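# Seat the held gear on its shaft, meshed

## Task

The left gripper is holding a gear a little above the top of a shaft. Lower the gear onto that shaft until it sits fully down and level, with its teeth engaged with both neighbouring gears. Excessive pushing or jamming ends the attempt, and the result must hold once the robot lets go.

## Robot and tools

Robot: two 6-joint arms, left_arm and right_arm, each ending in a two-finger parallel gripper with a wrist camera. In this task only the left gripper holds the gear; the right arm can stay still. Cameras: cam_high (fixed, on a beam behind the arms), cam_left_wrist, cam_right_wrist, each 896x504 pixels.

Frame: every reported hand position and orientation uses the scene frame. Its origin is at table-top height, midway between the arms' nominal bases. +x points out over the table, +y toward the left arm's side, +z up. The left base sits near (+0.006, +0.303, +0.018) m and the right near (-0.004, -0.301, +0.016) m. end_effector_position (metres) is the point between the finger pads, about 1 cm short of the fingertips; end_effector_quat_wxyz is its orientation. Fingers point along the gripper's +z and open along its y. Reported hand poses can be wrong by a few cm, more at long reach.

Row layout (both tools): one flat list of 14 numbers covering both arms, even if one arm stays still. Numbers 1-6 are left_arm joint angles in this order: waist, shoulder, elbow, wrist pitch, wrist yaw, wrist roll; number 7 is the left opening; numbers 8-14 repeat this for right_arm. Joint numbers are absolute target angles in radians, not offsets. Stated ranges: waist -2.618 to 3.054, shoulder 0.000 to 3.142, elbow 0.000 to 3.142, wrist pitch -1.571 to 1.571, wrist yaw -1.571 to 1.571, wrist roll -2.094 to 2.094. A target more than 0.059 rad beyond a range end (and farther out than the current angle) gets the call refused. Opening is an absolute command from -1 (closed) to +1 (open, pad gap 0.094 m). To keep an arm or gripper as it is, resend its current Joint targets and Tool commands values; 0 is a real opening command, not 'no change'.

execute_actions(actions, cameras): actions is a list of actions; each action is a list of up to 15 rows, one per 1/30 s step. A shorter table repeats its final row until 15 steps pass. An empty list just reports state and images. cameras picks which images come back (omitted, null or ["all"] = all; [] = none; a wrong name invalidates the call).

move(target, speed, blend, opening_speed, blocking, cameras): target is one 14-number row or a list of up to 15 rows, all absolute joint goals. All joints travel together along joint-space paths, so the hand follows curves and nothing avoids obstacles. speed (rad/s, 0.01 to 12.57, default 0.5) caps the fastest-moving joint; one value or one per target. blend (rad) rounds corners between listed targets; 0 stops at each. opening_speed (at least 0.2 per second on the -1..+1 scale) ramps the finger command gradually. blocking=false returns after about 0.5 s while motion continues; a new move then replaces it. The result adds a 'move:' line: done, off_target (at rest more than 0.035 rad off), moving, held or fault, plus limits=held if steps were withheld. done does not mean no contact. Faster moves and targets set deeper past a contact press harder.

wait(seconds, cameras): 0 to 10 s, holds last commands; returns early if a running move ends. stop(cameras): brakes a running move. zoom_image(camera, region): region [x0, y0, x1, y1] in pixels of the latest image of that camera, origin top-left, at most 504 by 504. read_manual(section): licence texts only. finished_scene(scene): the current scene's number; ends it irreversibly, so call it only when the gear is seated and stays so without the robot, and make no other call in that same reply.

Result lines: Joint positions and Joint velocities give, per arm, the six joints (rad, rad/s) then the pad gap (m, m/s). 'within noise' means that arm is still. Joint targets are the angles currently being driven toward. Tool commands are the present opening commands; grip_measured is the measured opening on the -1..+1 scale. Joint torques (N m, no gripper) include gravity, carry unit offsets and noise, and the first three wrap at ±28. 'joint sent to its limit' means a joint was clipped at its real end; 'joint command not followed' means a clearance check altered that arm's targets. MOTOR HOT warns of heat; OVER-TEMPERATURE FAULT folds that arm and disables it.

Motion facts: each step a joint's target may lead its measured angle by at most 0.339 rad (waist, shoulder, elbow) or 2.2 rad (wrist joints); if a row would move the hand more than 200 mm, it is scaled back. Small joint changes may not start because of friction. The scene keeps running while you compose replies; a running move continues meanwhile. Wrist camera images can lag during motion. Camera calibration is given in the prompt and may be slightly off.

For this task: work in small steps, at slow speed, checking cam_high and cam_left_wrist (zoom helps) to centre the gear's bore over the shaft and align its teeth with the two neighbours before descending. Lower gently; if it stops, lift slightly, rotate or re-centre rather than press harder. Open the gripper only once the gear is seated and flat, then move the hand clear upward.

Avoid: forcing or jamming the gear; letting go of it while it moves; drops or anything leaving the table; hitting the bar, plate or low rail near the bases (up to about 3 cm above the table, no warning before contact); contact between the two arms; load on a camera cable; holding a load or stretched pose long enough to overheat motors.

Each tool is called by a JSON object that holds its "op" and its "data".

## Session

{"op": "execute_actions", "data": {"actions": []}}

Scene clock: 0.00 s.
left_arm: end_effector_position=(+0.2964, +0.1137, +0.1413) grip_measured=-0.592 end_effector_quat_wxyz=(+0.059, +0.874, +0.483, +0.014) | right_arm: end_effector_position=(+0.3868, -0.3182, +0.4168) grip_measured=+1.000 end_effector_quat_wxyz=(+0.701, +0.016, +0.713, +0.009)
Joint positions: left_arm=[-0.52 1.745 1.479 -1.188 0.012 1.553 0.019] | right_arm=[0 1.047 1.047 0 0 0 0.094]
Joint velocities: within noise
Joint torques (N m): no reading
Motor temperatures (°C): left_arm=[24 27 26 22 24 23 27] | right_arm=[21 25 26 31 25 25 22]
Heat: left arm: 27 °C; right arm: 31 °C.
Joint targets: left_arm=[-0.522 1.740 1.483 -1.211 0.021 1.553] | right_arm=[0.002 1.039 1.053 -0.010 -0.003 -0.001]
Tool commands: left_gripper/opening=-1.0 right_gripper/opening=+1.0

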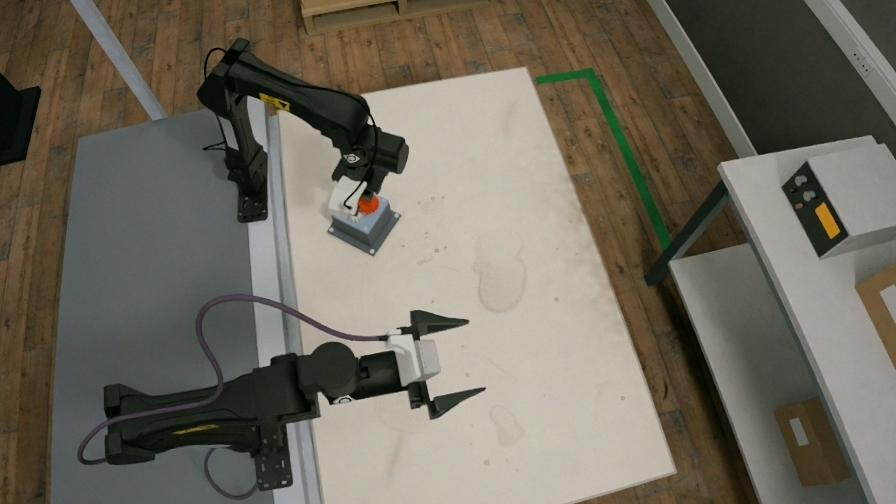

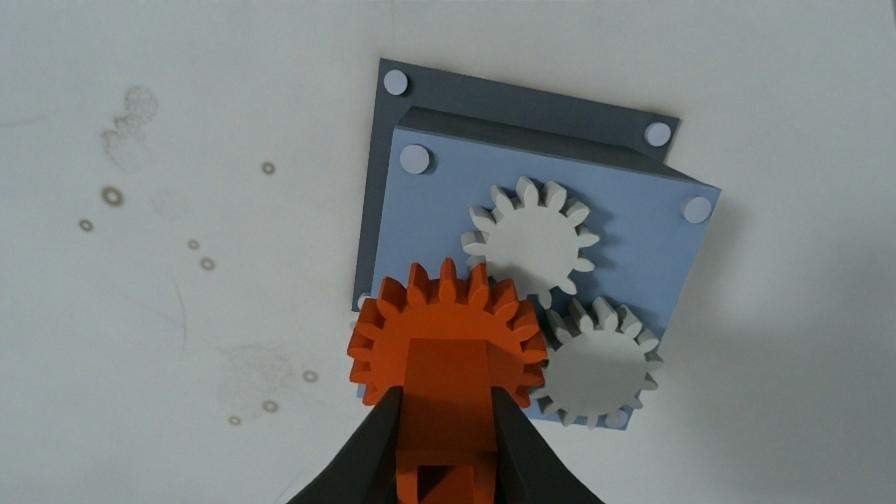

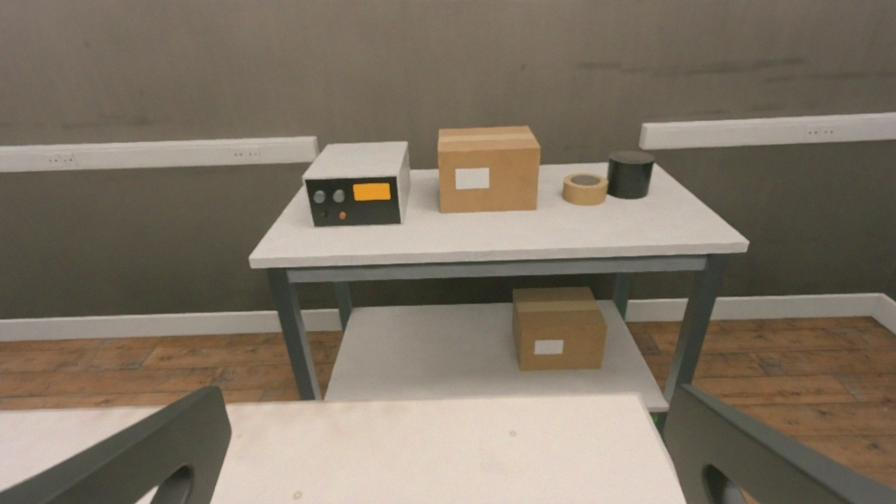

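{"op": "move", "data": {"target": [[-0.522, 1.741, 1.525, -1.253, 0.021, 1.553, -1, 0.1, 1.5, 0.9, 0.6, -0.6, 0, 1],[-0.4635, 1.671, 1.461, -1.198, 0.135, 1.553, -1, 0.255, 1.999, 0.655, 1.31, -1.326, 0, 1]], "speed": 0.5, "blend": 0.05}}

{"op": "zoom_image", "data": {"camera": "cam_right_wrist", "region": [350, 140, 480, 270]}}

{"op": "zoom_image", "data": {"camera": "cam_right_wrist", "region": [380, 200, 490, 290]}}

Scene clock: 14.90 s.
left_arm: end_effector_position=(+0.2956, +0.1151, +0.1556) grip_measured=-0.592 end_effector_quat_wxyz=(+0.100, +0.860, +0.501, -0.018) | right_arm: end_effector_position=(+0.3081, -0.0507, +0.1469) grip_measured=+1.000 end_effector_quat_wxyz=(+0.476, -0.462, +0.531, +0.527)
Joint positions: left_arm=[-0.467 1.698 1.472 -1.186 0.111 1.553 0.019] | right_arm=[0.247 1.981 0.665 1.212 -1.314 0.002 0.094]
Joint velocities: within noise
Joint torques (N m): left_arm=[0.38 -9.89 4.26 0.53 0.36 0.01] | right_arm=[0.68 -6.52 4.22 2.68 -0.17 -0.02]
Motor temperatures (°C): left_arm=[24 28 27 22 24 23 28] | right_arm=[21 26 27 34 25 25 22]
Heat: left arm: 28 °C; right arm: 34 °C.
Joint targets: left_arm=[-0.464 1.671 1.461 -1.198 0.135 1.553] | right_arm=[0.255 1.999 0.655 1.310 -1.326 0.000]
move: off_target (right_arm); right_arm: the wrist pitch is farthest, 0.098 rad from its target
camera_calibration:
cam_left_wrist: T_world_to_cam=[[-0.872944, 0.463639, -0.151679, 0.226752], [0.409302, 0.8653, 0.289356, -0.227563], [0.265405, 0.190509, -0.945128, 0.136779], [0, 0, 0, 1]] pos_world=[0.254783, 0.0657213, 0.229514]
cam_right_wrist: T_world_to_cam=[[0.992654, -0.00422144, -0.120915, -0.288464], [-0.111562, -0.418688, -0.901252, 0.181493], [-0.046821, 0.90812, -0.416083, 0.208691], [0, 0, 0, 1]] pos_world=[0.316364, -0.114746, 0.215525]

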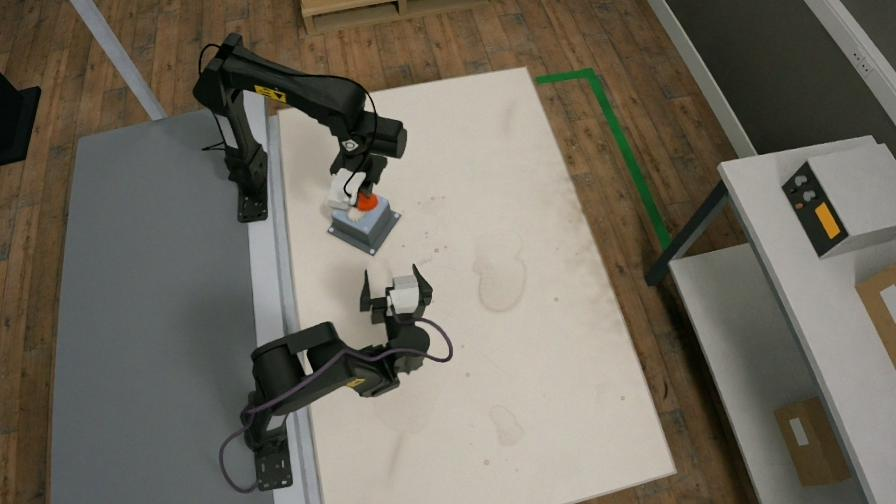

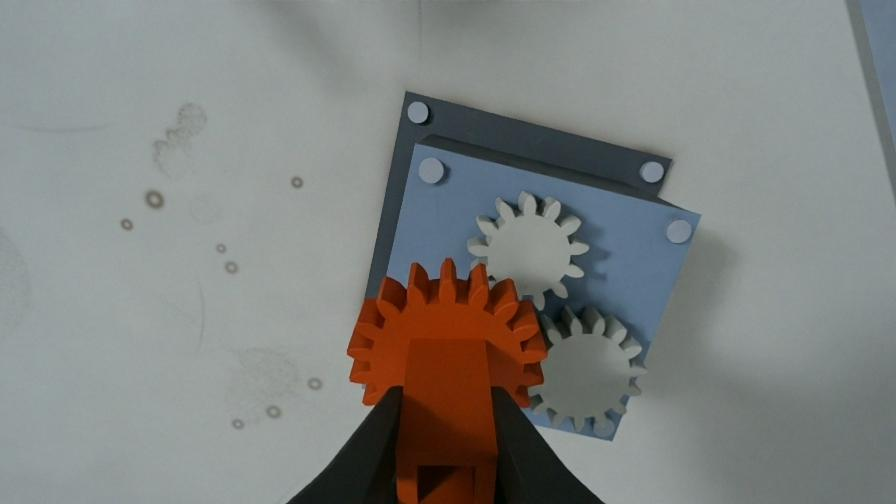

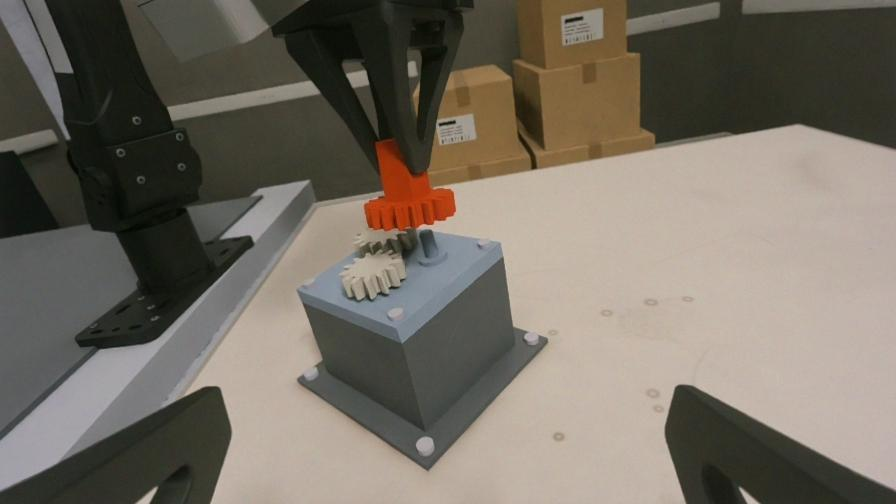

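Scaled by 3.877.

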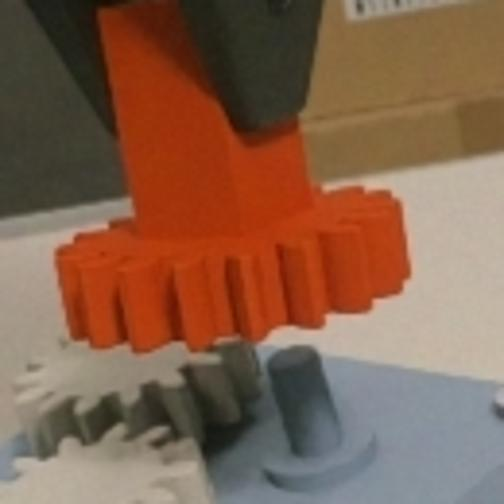

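Scaled by 4.582.

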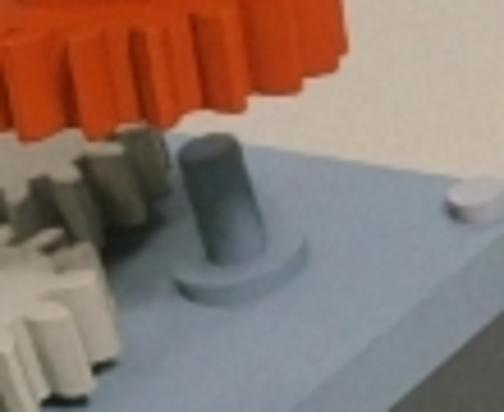

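{"op": "move", "data": {"target": [[-0.4635, 1.671, 1.461, -1.198, 0.135, 1.553, -1, 0.0, 1.2, 1.2, 0, -1.3, 0, 1],[-0.4635, 1.671, 1.461, -1.198, 0.135, 1.553, -1, -0.3, 1.2, 1.2, 0, 1.466, 0, 1],[-0.4635, 1.671, 1.461, -1.198, 0.135, 1.553, -1, 1.65, 1.2, 1.2, 0, 1.466, 0, 1],[-0.4635, 1.671, 1.461, -1.198, 0.135, 1.553, -1, 1.65, 2.109, 0.7965, 1.3125, 1.466, 0, 1]], "speed": [0.9, 1.1, 0.9, 0.8]}}

{"op": "zoom_image", "data": {"camera": "cam_right_wrist", "region": [290, 120, 420, 250]}}

{"op": "zoom_image", "data": {"camera": "cam_right_wrist", "region": [290, 210, 400, 310]}}

Scene clock: 35.30 s.
left_arm: end_effector_position=(+0.2956, +0.1149, +0.1557) grip_measured=-0.592 end_effector_quat_wxyz=(+0.101, +0.860, +0.501, -0.018) | right_arm: end_effector_position=(+0.1525, +0.0716, +0.1564) grip_measured=+1.000 end_effector_quat_wxyz=(+0.700, -0.049, +0.709, +0.071)
Joint positions: left_arm=[-0.467 1.698 1.472 -1.186 0.112 1.553 0.019] | right_arm=[1.646 2.09 0.804 1.284 1.465 -0.003 0.094]
Joint velocities: within noise
Joint torques (N m): left_arm=[0.36 -9.89 4.27 0.54 0.35 0] | right_arm=[0.31 -7.35 4.51 1.69 0.04 0.03]
Motor temperatures (°C): left_arm=[24 31 27 22 24 23 28] | right_arm=[21 26 27 36 25 25 22]
Heat: left arm: 31 °C; right arm: 36 °C.
Joint targets: left_arm=[-0.464 1.671 1.461 -1.198 0.135 1.553] | right_arm=[1.650 2.109 0.797 1.312 1.466 0.000]
move: done
camera_calibration:
cam_left_wrist: T_world_to_cam=[[-0.872868, 0.463571, -0.15233, 0.227035], [0.40933, 0.865555, 0.288554, -0.227386], [0.265615, 0.189516, -0.945268, 0.13691], [0, 0, 0, 1]] pos_world=[0.254882, 0.0656216, 0.229614]
cam_right_wrist: T_world_to_cam=[[0.182857, -0.982551, -0.0340067, 0.0476324], [-0.435963, -0.0500342, -0.898573, 0.246634], [0.881192, 0.179136, -0.437505, 0.00831759], [0, 0, 0, 1]] pos_world=[0.0914839, 0.0576514, 0.226877]

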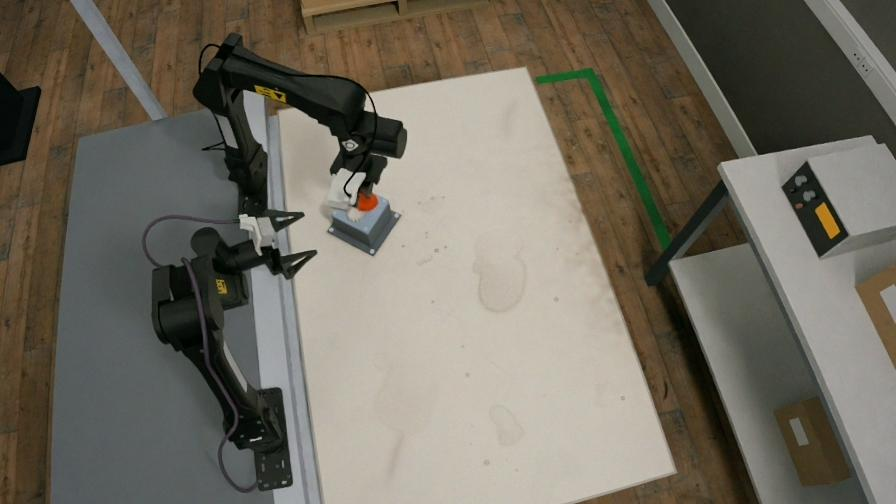

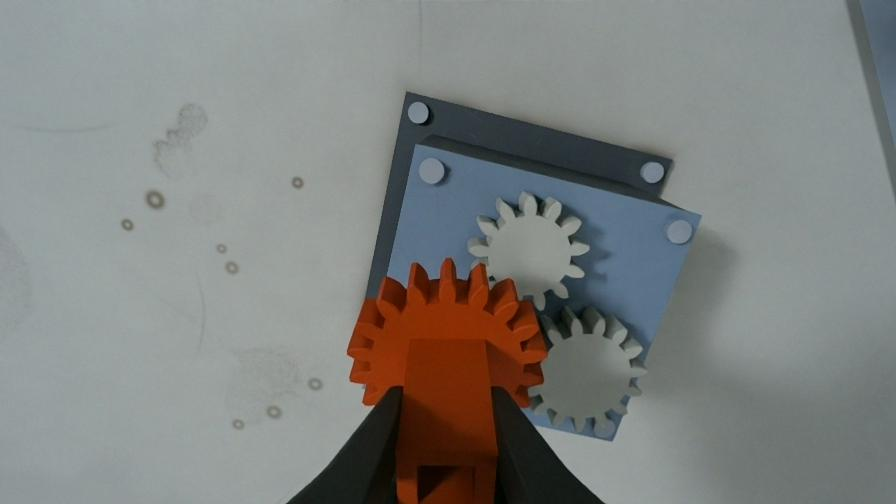

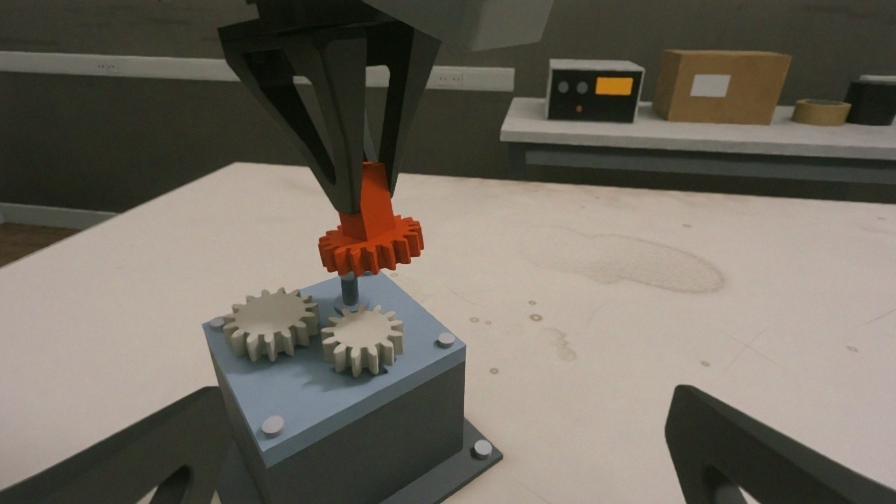

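Scaled by 3.877.

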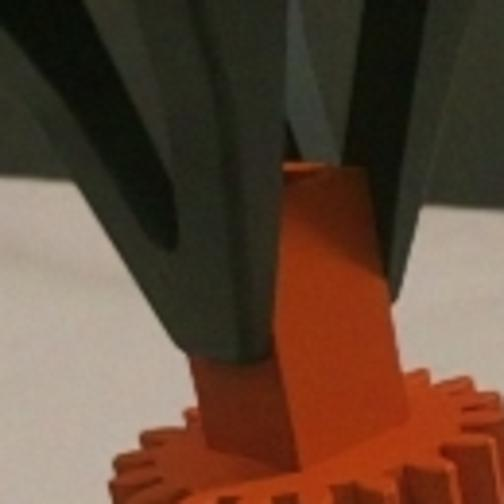

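Scaled by 4.582.

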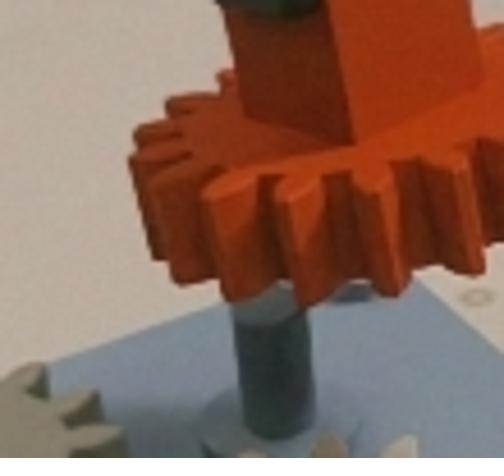

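{"op": "move", "data": {"target": [-0.5238, 1.619, 1.403, -1.153, -0.053, 1.553, -1, 1.65, 2.109, 0.7965, 1.3125, 1.466, 0, 1], "speed": 0.1}}

{"op": "zoom_image", "data": {"camera": "cam_right_wrist", "region": [290, 130, 420, 260]}}

{"op": "zoom_image", "data": {"camera": "cam_right_wrist", "region": [290, 210, 400, 310]}}

{"op": "move", "data": {"target": [[-0.5238, 1.619, 1.403, -1.153, -0.053, 1.553, -1, 1.65, 1.2, 1.2, 0, 1.466, 0, 1],[-0.5238, 1.619, 1.403, -1.153, -0.053, 1.553, -1, -0.3, 1.2, 1.2, 0, 1.466, 0, 1],[-0.5238, 1.619, 1.403, -1.153, -0.053, 1.553, -1, 0, 1.2, 1.2, 0, -1.3, 0, 1],[-0.5238, 1.619, 1.403, -1.153, -0.053, 1.553, -1, 0.255, 1.999, 0.655, 1.30, -1.326, 0, 1]], "speed": [0.8, 1.0, 1.1, 0.8]}}

{"op": "zoom_image", "data": {"camera": "cam_right_wrist", "region": [350, 140, 480, 270]}}

{"op": "zoom_image", "data": {"camera": "cam_right_wrist", "region": [370, 200, 480, 290]}}

Scene clock: 60.60 s.
left_arm: end_effector_position=(+0.2983, +0.1275, +0.1563) grip_measured=-0.592 end_effector_quat_wxyz=(+0.080, +0.868, +0.486, +0.059) | right_arm: end_effector_position=(+0.1525, +0.0716, +0.1564) grip_measured=+1.000 end_effector_quat_wxyz=(+0.700, -0.049, +0.709, +0.072)
Joint positions: left_arm=[-0.516 1.646 1.414 -1.142 -0.049 1.553 0.019] | right_arm=[1.646 2.09 0.804 1.284 1.465 -0.003 0.094]
Joint velocities: within noise
Joint torques (N m): left_arm=[-0.51 -9.39 4.33 0.62 -0.1 0] | right_arm=[0.32 -7.38 4.51 1.7 0.04 0.03]
Motor temperatures (°C): left_arm=[24 32 27 22 24 23 29] | right_arm=[21 27 27 36 25 25 22]
Heat: left arm: 32 °C; right arm: 36 °C.
Joint targets: left_arm=[-0.524 1.619 1.403 -1.153 -0.053 1.553] | right_arm=[1.650 2.109 0.797 1.312 1.466 0.000]
move: done
camera_calibration:
cam_left_wrist: T_world_to_cam=[[-0.843237, 0.500408, -0.196323, 0.216888], [0.384163, 0.816464, 0.43105, -0.248081], [0.375992, 0.288058, -0.880712, 0.0788051], [0, 0, 0, 1]] pos_world=[0.248562, 0.0713167, 0.21892]
cam_right_wrist: T_world_to_cam=[[0.1829, -0.982531, -0.0343581, 0.0476095], [-0.436007, -0.0497413, -0.898568, 0.246615], [0.881162, 0.179328, -0.437488, 0.00832334], [0, 0, 0, 1]] pos_world=[0.0914837, 0.0575521, 0.226877]

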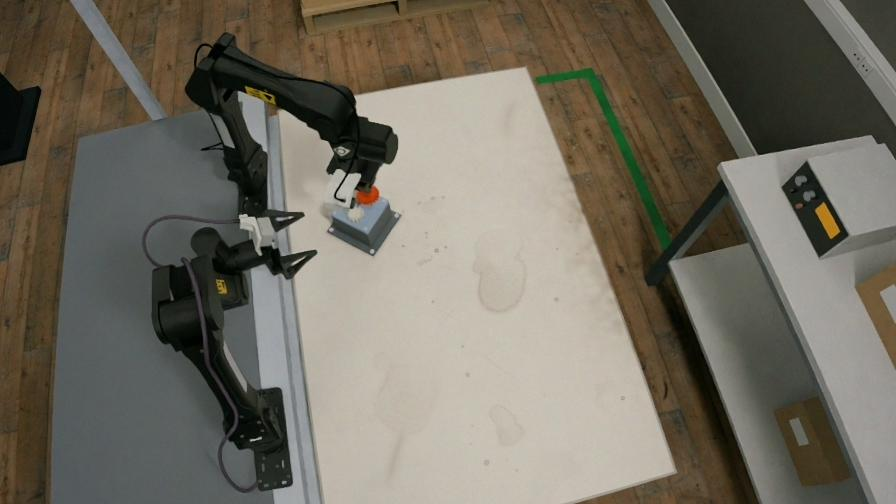

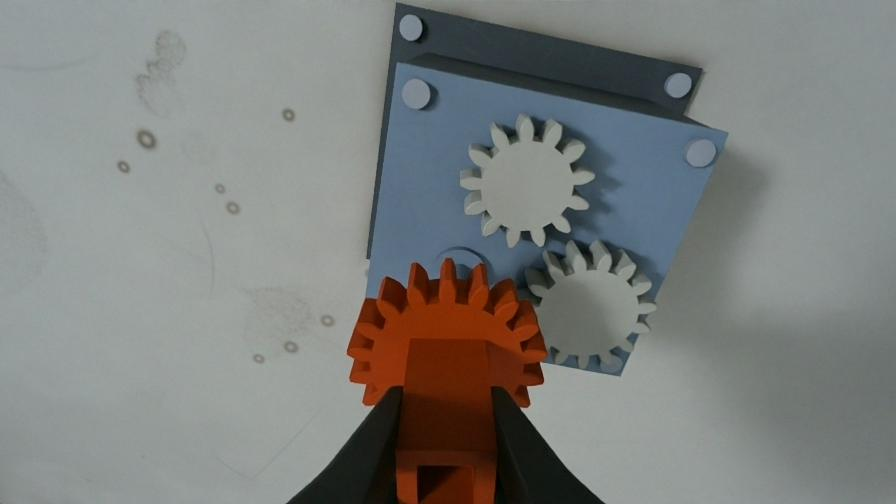

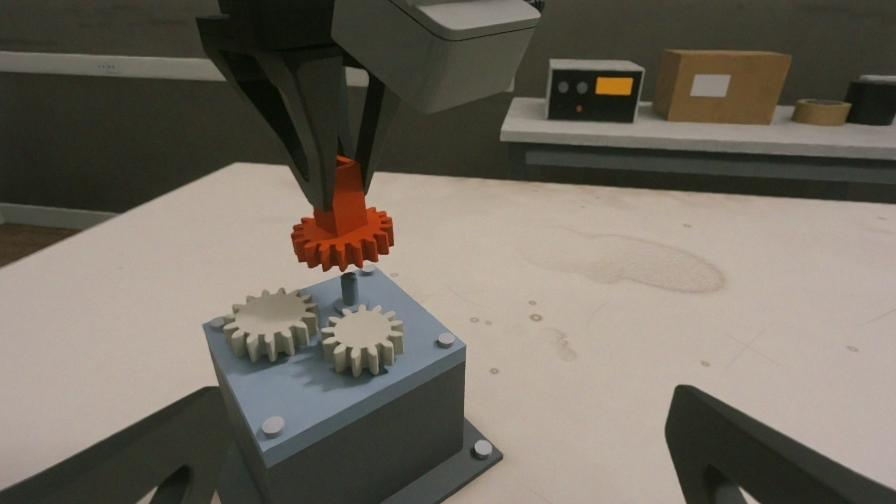

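Scaled by 3.877.

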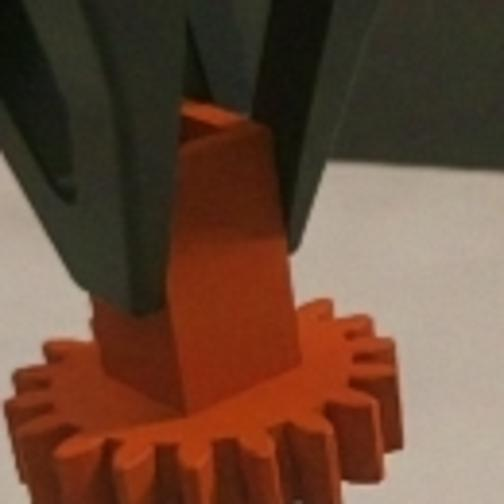

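Scaled by 4.582.

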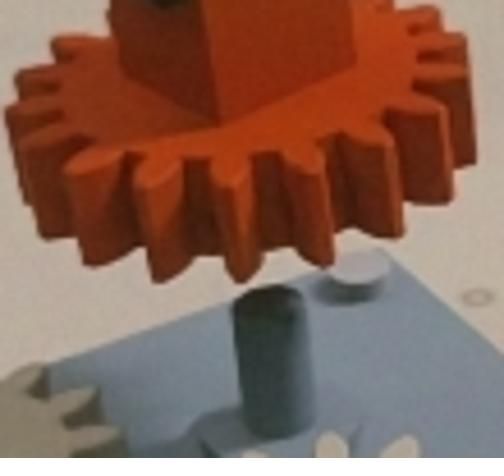

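Scene clock: 69.77 s.
left_arm: end_effector_position=(+0.2984, +0.1276, +0.1562) grip_measured=-0.592 end_effector_quat_wxyz=(+0.080, +0.868, +0.486, +0.060) | right_arm: end_effector_position=(+0.3078, -0.0506, +0.1523) grip_measured=+1.000 end_effector_quat_wxyz=(+0.490, -0.472, +0.517, +0.520)
Joint positions: left_arm=[-0.516 1.646 1.414 -1.141 -0.05 1.553 0.019] | right_arm=[0.247 1.982 0.665 1.263 -1.317 0.005 0.094]
Joint velocities: within noise
Joint torques (N m): left_arm=[-0.51 -9.39 4.33 0.62 -0.09 0.01] | right_arm=[0.66 -6.63 4.26 1.94 -0.14 -0.06]
Motor temperatures (°C): left_arm=[24 32 27 22 24 23 29] | right_arm=[21 26 27 36 25 25 22]
Heat: left arm: 32 °C; right arm: 36 °C.
Joint targets: left_arm=[-0.524 1.619 1.403 -1.153 -0.053 1.553] | right_arm=[0.255 1.999 0.655 1.300 -1.326 0.000]
move: off_target (right_arm); right_arm: the wrist pitch is farthest, 0.037 rad from its target
camera_calibration:
cam_left_wrist: T_world_to_cam=[[-0.843183, 0.500327, -0.196762, 0.217021], [0.383691, 0.816372, 0.431645, -0.248039], [0.376595, 0.28846, -0.880322, 0.0783271], [0, 0, 0, 1]] pos_world=[0.248661, 0.0713165, 0.21872]
cam_right_wrist: T_world_to_cam=[[0.997054, -0.00105854, -0.0766982, -0.295435], [-0.0704522, -0.408076, -0.910225, 0.175574], [-0.0303352, 0.912947, -0.406948, 0.204676], [0, 0, 0, 1]] pos_world=[0.313143, -0.115524, 0.220445]

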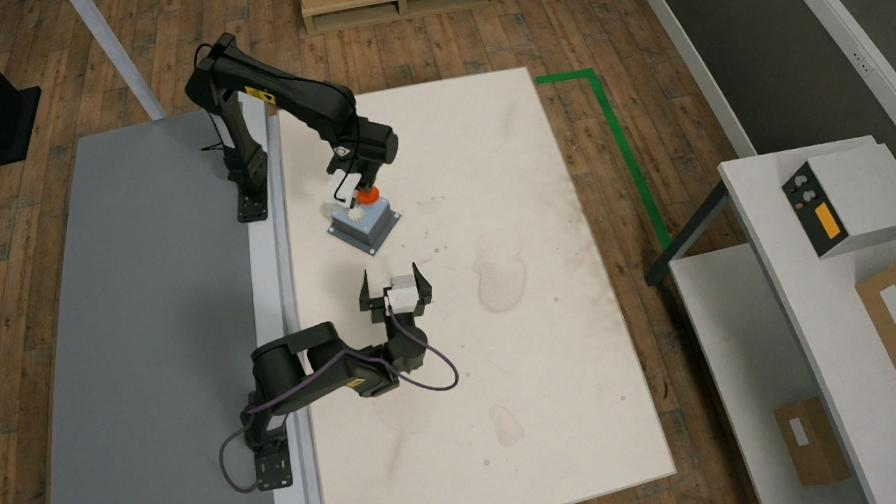

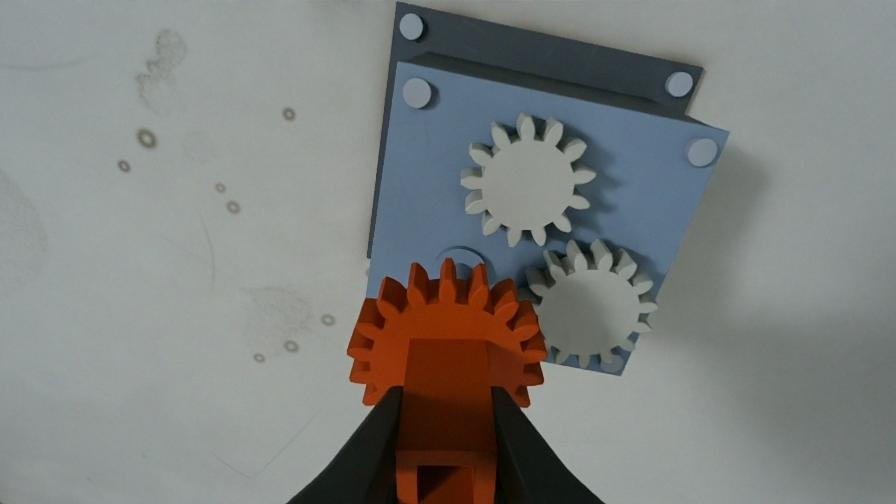

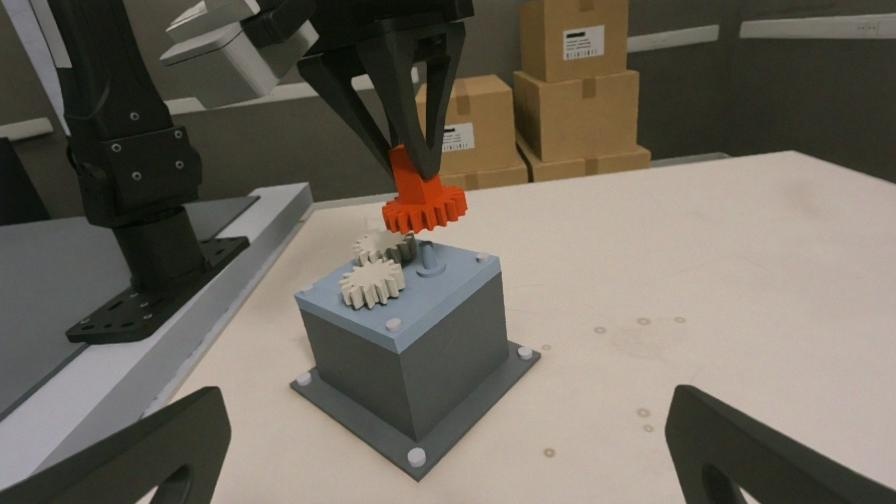

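Scaled by 3.877.

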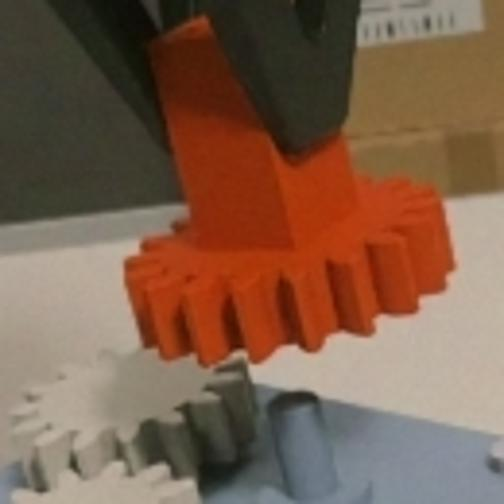

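Scaled by 4.582.

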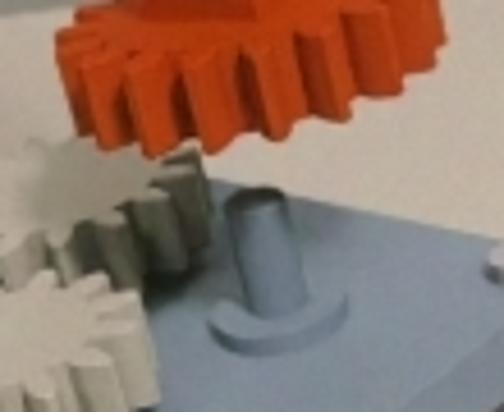

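{"op": "move", "data": {"target": [[-0.5454, 1.619, 1.403, -1.185, -0.076, 1.553, -1, 0.255, 1.999, 0.655, 1.30, -1.326, 0, 1],[-0.5454, 1.619, 1.382, -1.164, -0.076, 1.553, -1, 0.255, 1.999, 0.655, 1.30, -1.326, 0, 1]], "speed": 0.06}}

{"op": "zoom_image", "data": {"camera": "cam_right_wrist", "region": [350, 150, 480, 280]}}

{"op": "zoom_image", "data": {"camera": "cam_right_wrist", "region": [370, 210, 470, 300]}}

Scene clock: 90.07 s.
left_arm: end_effector_position=(+0.2910, +0.1282, +0.1499) grip_measured=-0.592 end_effector_quat_wxyz=(+0.064, +0.874, +0.477, +0.062) | right_arm: end_effector_position=(+0.3078, -0.0506, +0.1523) grip_measured=+1.000 end_effector_quat_wxyz=(+0.490, -0.472, +0.517, +0.520)
Joint positions: left_arm=[-0.538 1.646 1.393 -1.147 -0.072 1.553 0.019] | right_arm=[0.247 1.982 0.665 1.263 -1.317 0.005 0.094]
Joint velocities: within noise
Joint torques (N m): left_arm=[-0.5 -9.33 4.34 0.52 -0.11 0] | right_arm=[0.68 -6.61 4.27 1.95 -0.13 -0.05]
Motor temperatures (°C): left_arm=[24 31 27 23 24 23 29] | right_arm=[21 27 27 38 25 25 22]
Heat: left arm: 31 °C; right arm: 38 °C.
Joint targets: left_arm=[-0.546 1.619 1.382 -1.164 -0.076 1.553] | right_arm=[0.255 1.999 0.655 1.300 -1.326 0.000]
move: off_target (right_arm); right_arm: the wrist pitch is farthest, 0.037 rad from its target
camera_calibration:
cam_left_wrist: T_world_to_cam=[[-0.835633, 0.522006, -0.170957, 0.200376], [0.403303, 0.794371, 0.454225, -0.249255], [0.372912, 0.310618, -0.87433, 0.0726854], [0, 0, 0, 1]] pos_world=[0.240861, 0.0708262, 0.211025]
cam_right_wrist: T_world_to_cam=[[0.997054, -0.00105854, -0.0766982, -0.295435], [-0.0704522, -0.408076, -0.910225, 0.175574], [-0.0303352, 0.912947, -0.406948, 0.204676], [0, 0, 0, 1]] pos_world=[0.313143, -0.115524, 0.220445]

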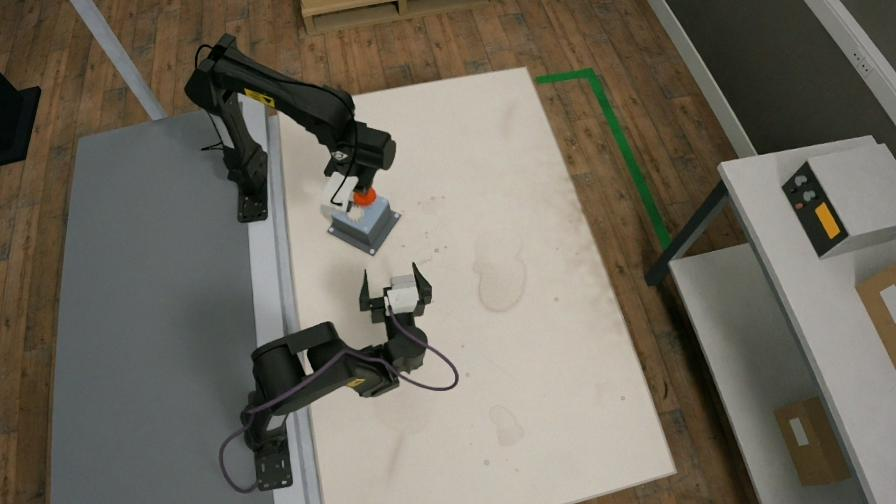

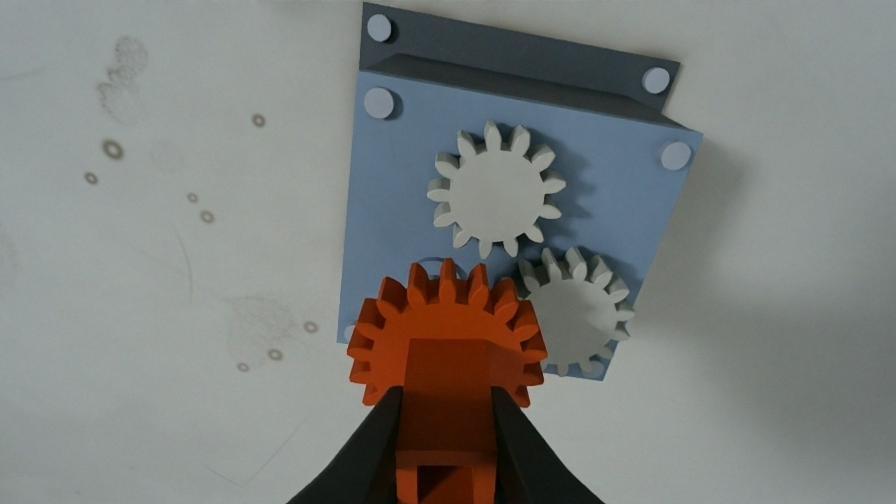

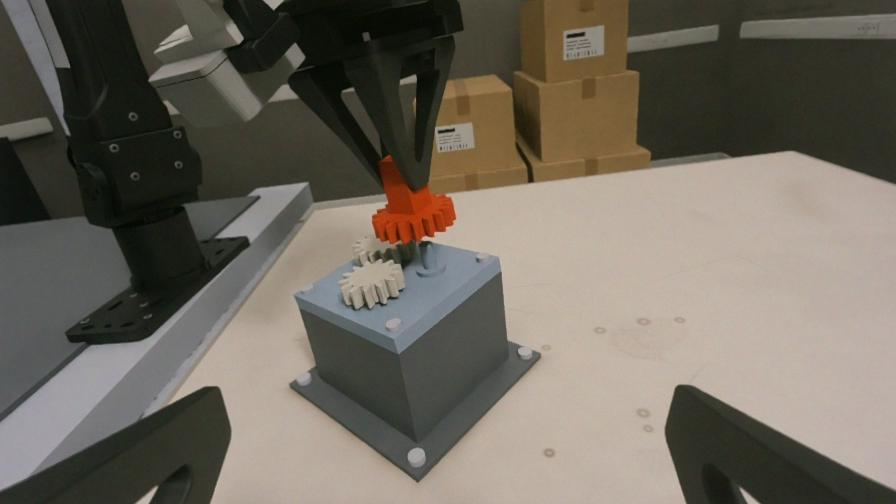

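Scaled by 3.877.

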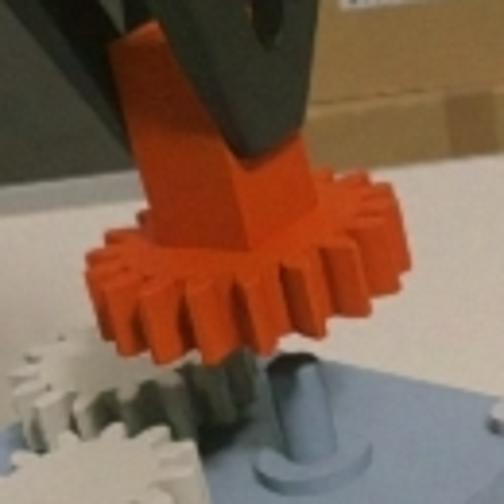

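Scaled by 5.040.

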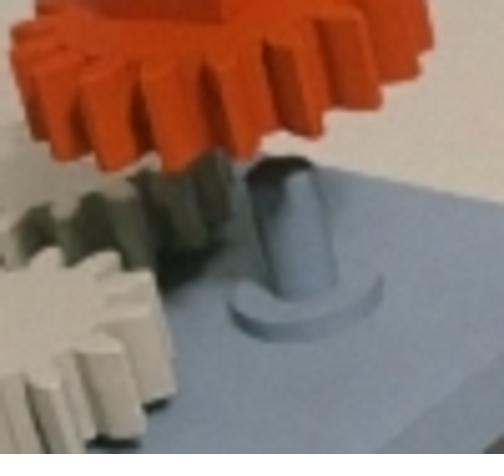

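{"op": "move", "data": {"target": [[-0.5454, 1.619, 1.382, -1.1485, -0.076, 1.553, -1, 0.0, 1.2, 1.2, 0, -1.3, 0, 1],[-0.5454, 1.619, 1.382, -1.1485, -0.076, 1.553, -1, -0.3, 1.2, 1.2, 0, 1.466, 0, 1],[-0.5454, 1.619, 1.382, -1.1485, -0.076, 1.553, -1, 1.65, 1.2, 1.2, 0, 1.466, 0, 1],[-0.5454, 1.619, 1.382, -1.1485, -0.076, 1.553, -1, 1.65, 2.109, 0.7965, 1.3125, 1.466, 0, 1]], "speed": [0.9, 1.1, 0.9, 0.8]}}

{"op": "zoom_image", "data": {"camera": "cam_right_wrist", "region": [290, 150, 420, 280]}}

{"op": "zoom_image", "data": {"camera": "cam_right_wrist", "region": [290, 210, 400, 310]}}

{"op": "zoom_image", "data": {"camera": "cam_left_wrist", "region": [390, 90, 660, 390]}}

Scene clock: 114.97 s.
left_arm: end_effector_position=(+0.2932, +0.1268, +0.1503) grip_measured=-0.592 end_effector_quat_wxyz=(+0.068, +0.874, +0.477, +0.065) | right_arm: end_effector_position=(+0.1525, +0.0716, +0.1562) grip_measured=+1.000 end_effector_quat_wxyz=(+0.700, -0.050, +0.709, +0.071)
Joint positions: left_arm=[-0.538 1.646 1.393 -1.137 -0.072 1.553 0.019] | right_arm=[1.646 2.09 0.804 1.284 1.465 -0.003 0.094]
Joint velocities: within noise
Joint torques (N m): left_arm=[-0.49 -9.36 4.34 0.58 -0.11 0] | right_arm=[0.31 -7.42 4.53 1.68 0.04 0.03]
Motor temperatures (°C): left_arm=[24 31 27 23 24 23 29] | right_arm=[21 27 27 38 25 25 22]
Heat: left arm: 31 °C; right arm: 38 °C.
Joint targets: left_arm=[-0.546 1.619 1.382 -1.149 -0.076 1.553] | right_arm=[1.650 2.109 0.797 1.312 1.466 0.000]
move: done
camera_calibration:
cam_left_wrist: T_world_to_cam=[[-0.834152, 0.5208, -0.181544, 0.2044], [0.398982, 0.797063, 0.453325, -0.248195], [0.380793, 0.30571, -0.872661, 0.0708154], [0, 0, 0, 1]] pos_world=[0.24256, 0.0697267, 0.211419]
cam_right_wrist: T_world_to_cam=[[0.183267, -0.982502, -0.0332044, 0.0474026], [-0.435919, -0.0509453, -0.898543, 0.246496], [0.881129, 0.179147, -0.437628, 0.00826331], [0, 0, 0, 1]] pos_world=[0.0914838, 0.0576507, 0.226677]

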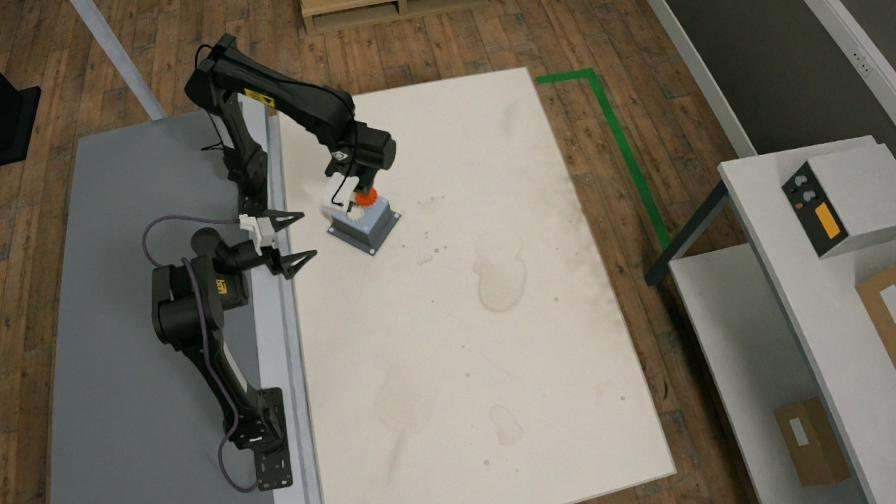

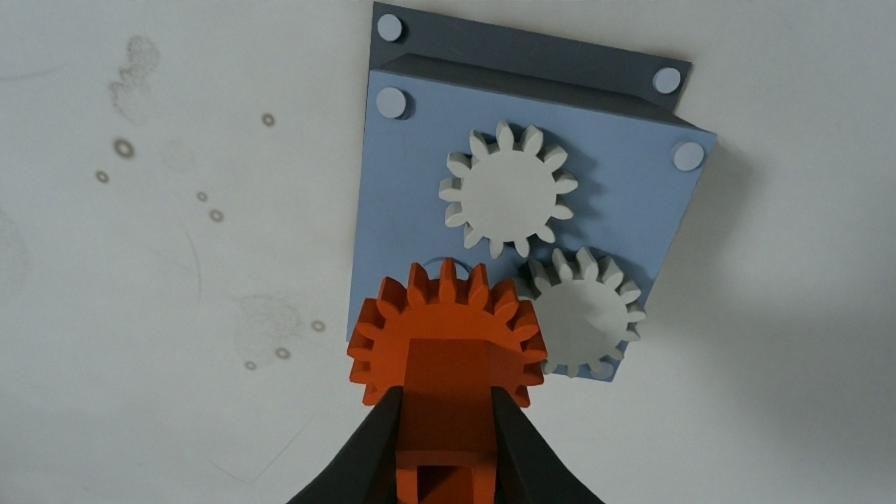

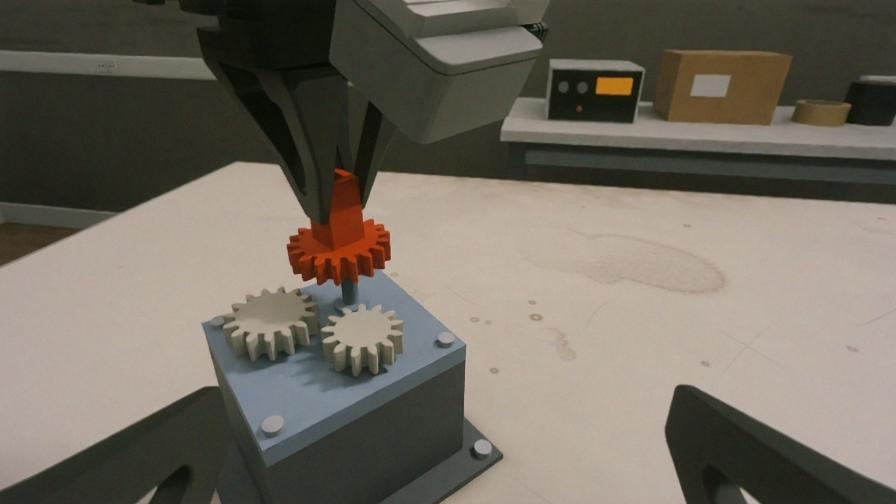

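Scaled by 3.877.

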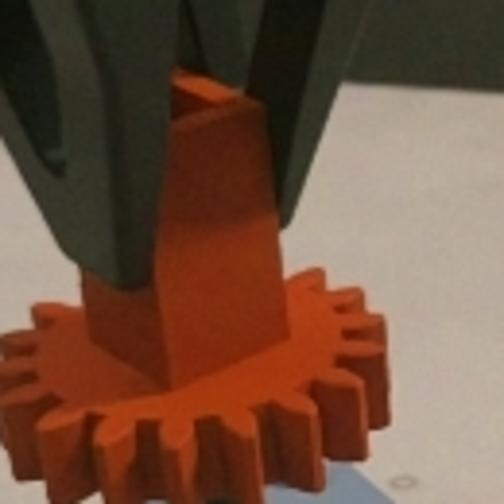

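Scaled by 4.582.

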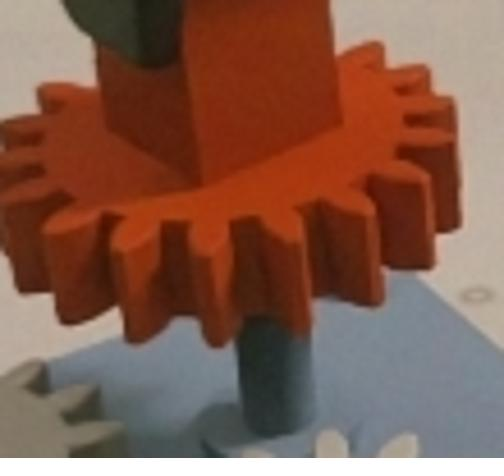

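Scaled by 1.680.

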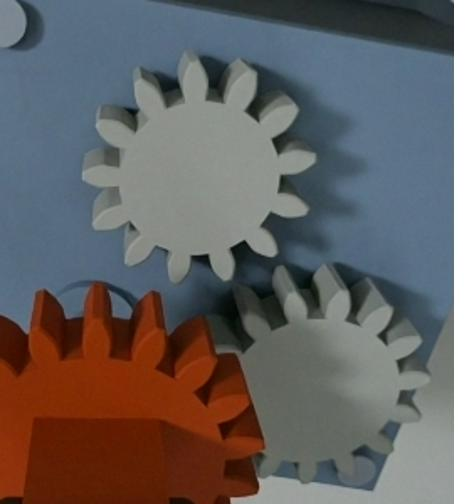

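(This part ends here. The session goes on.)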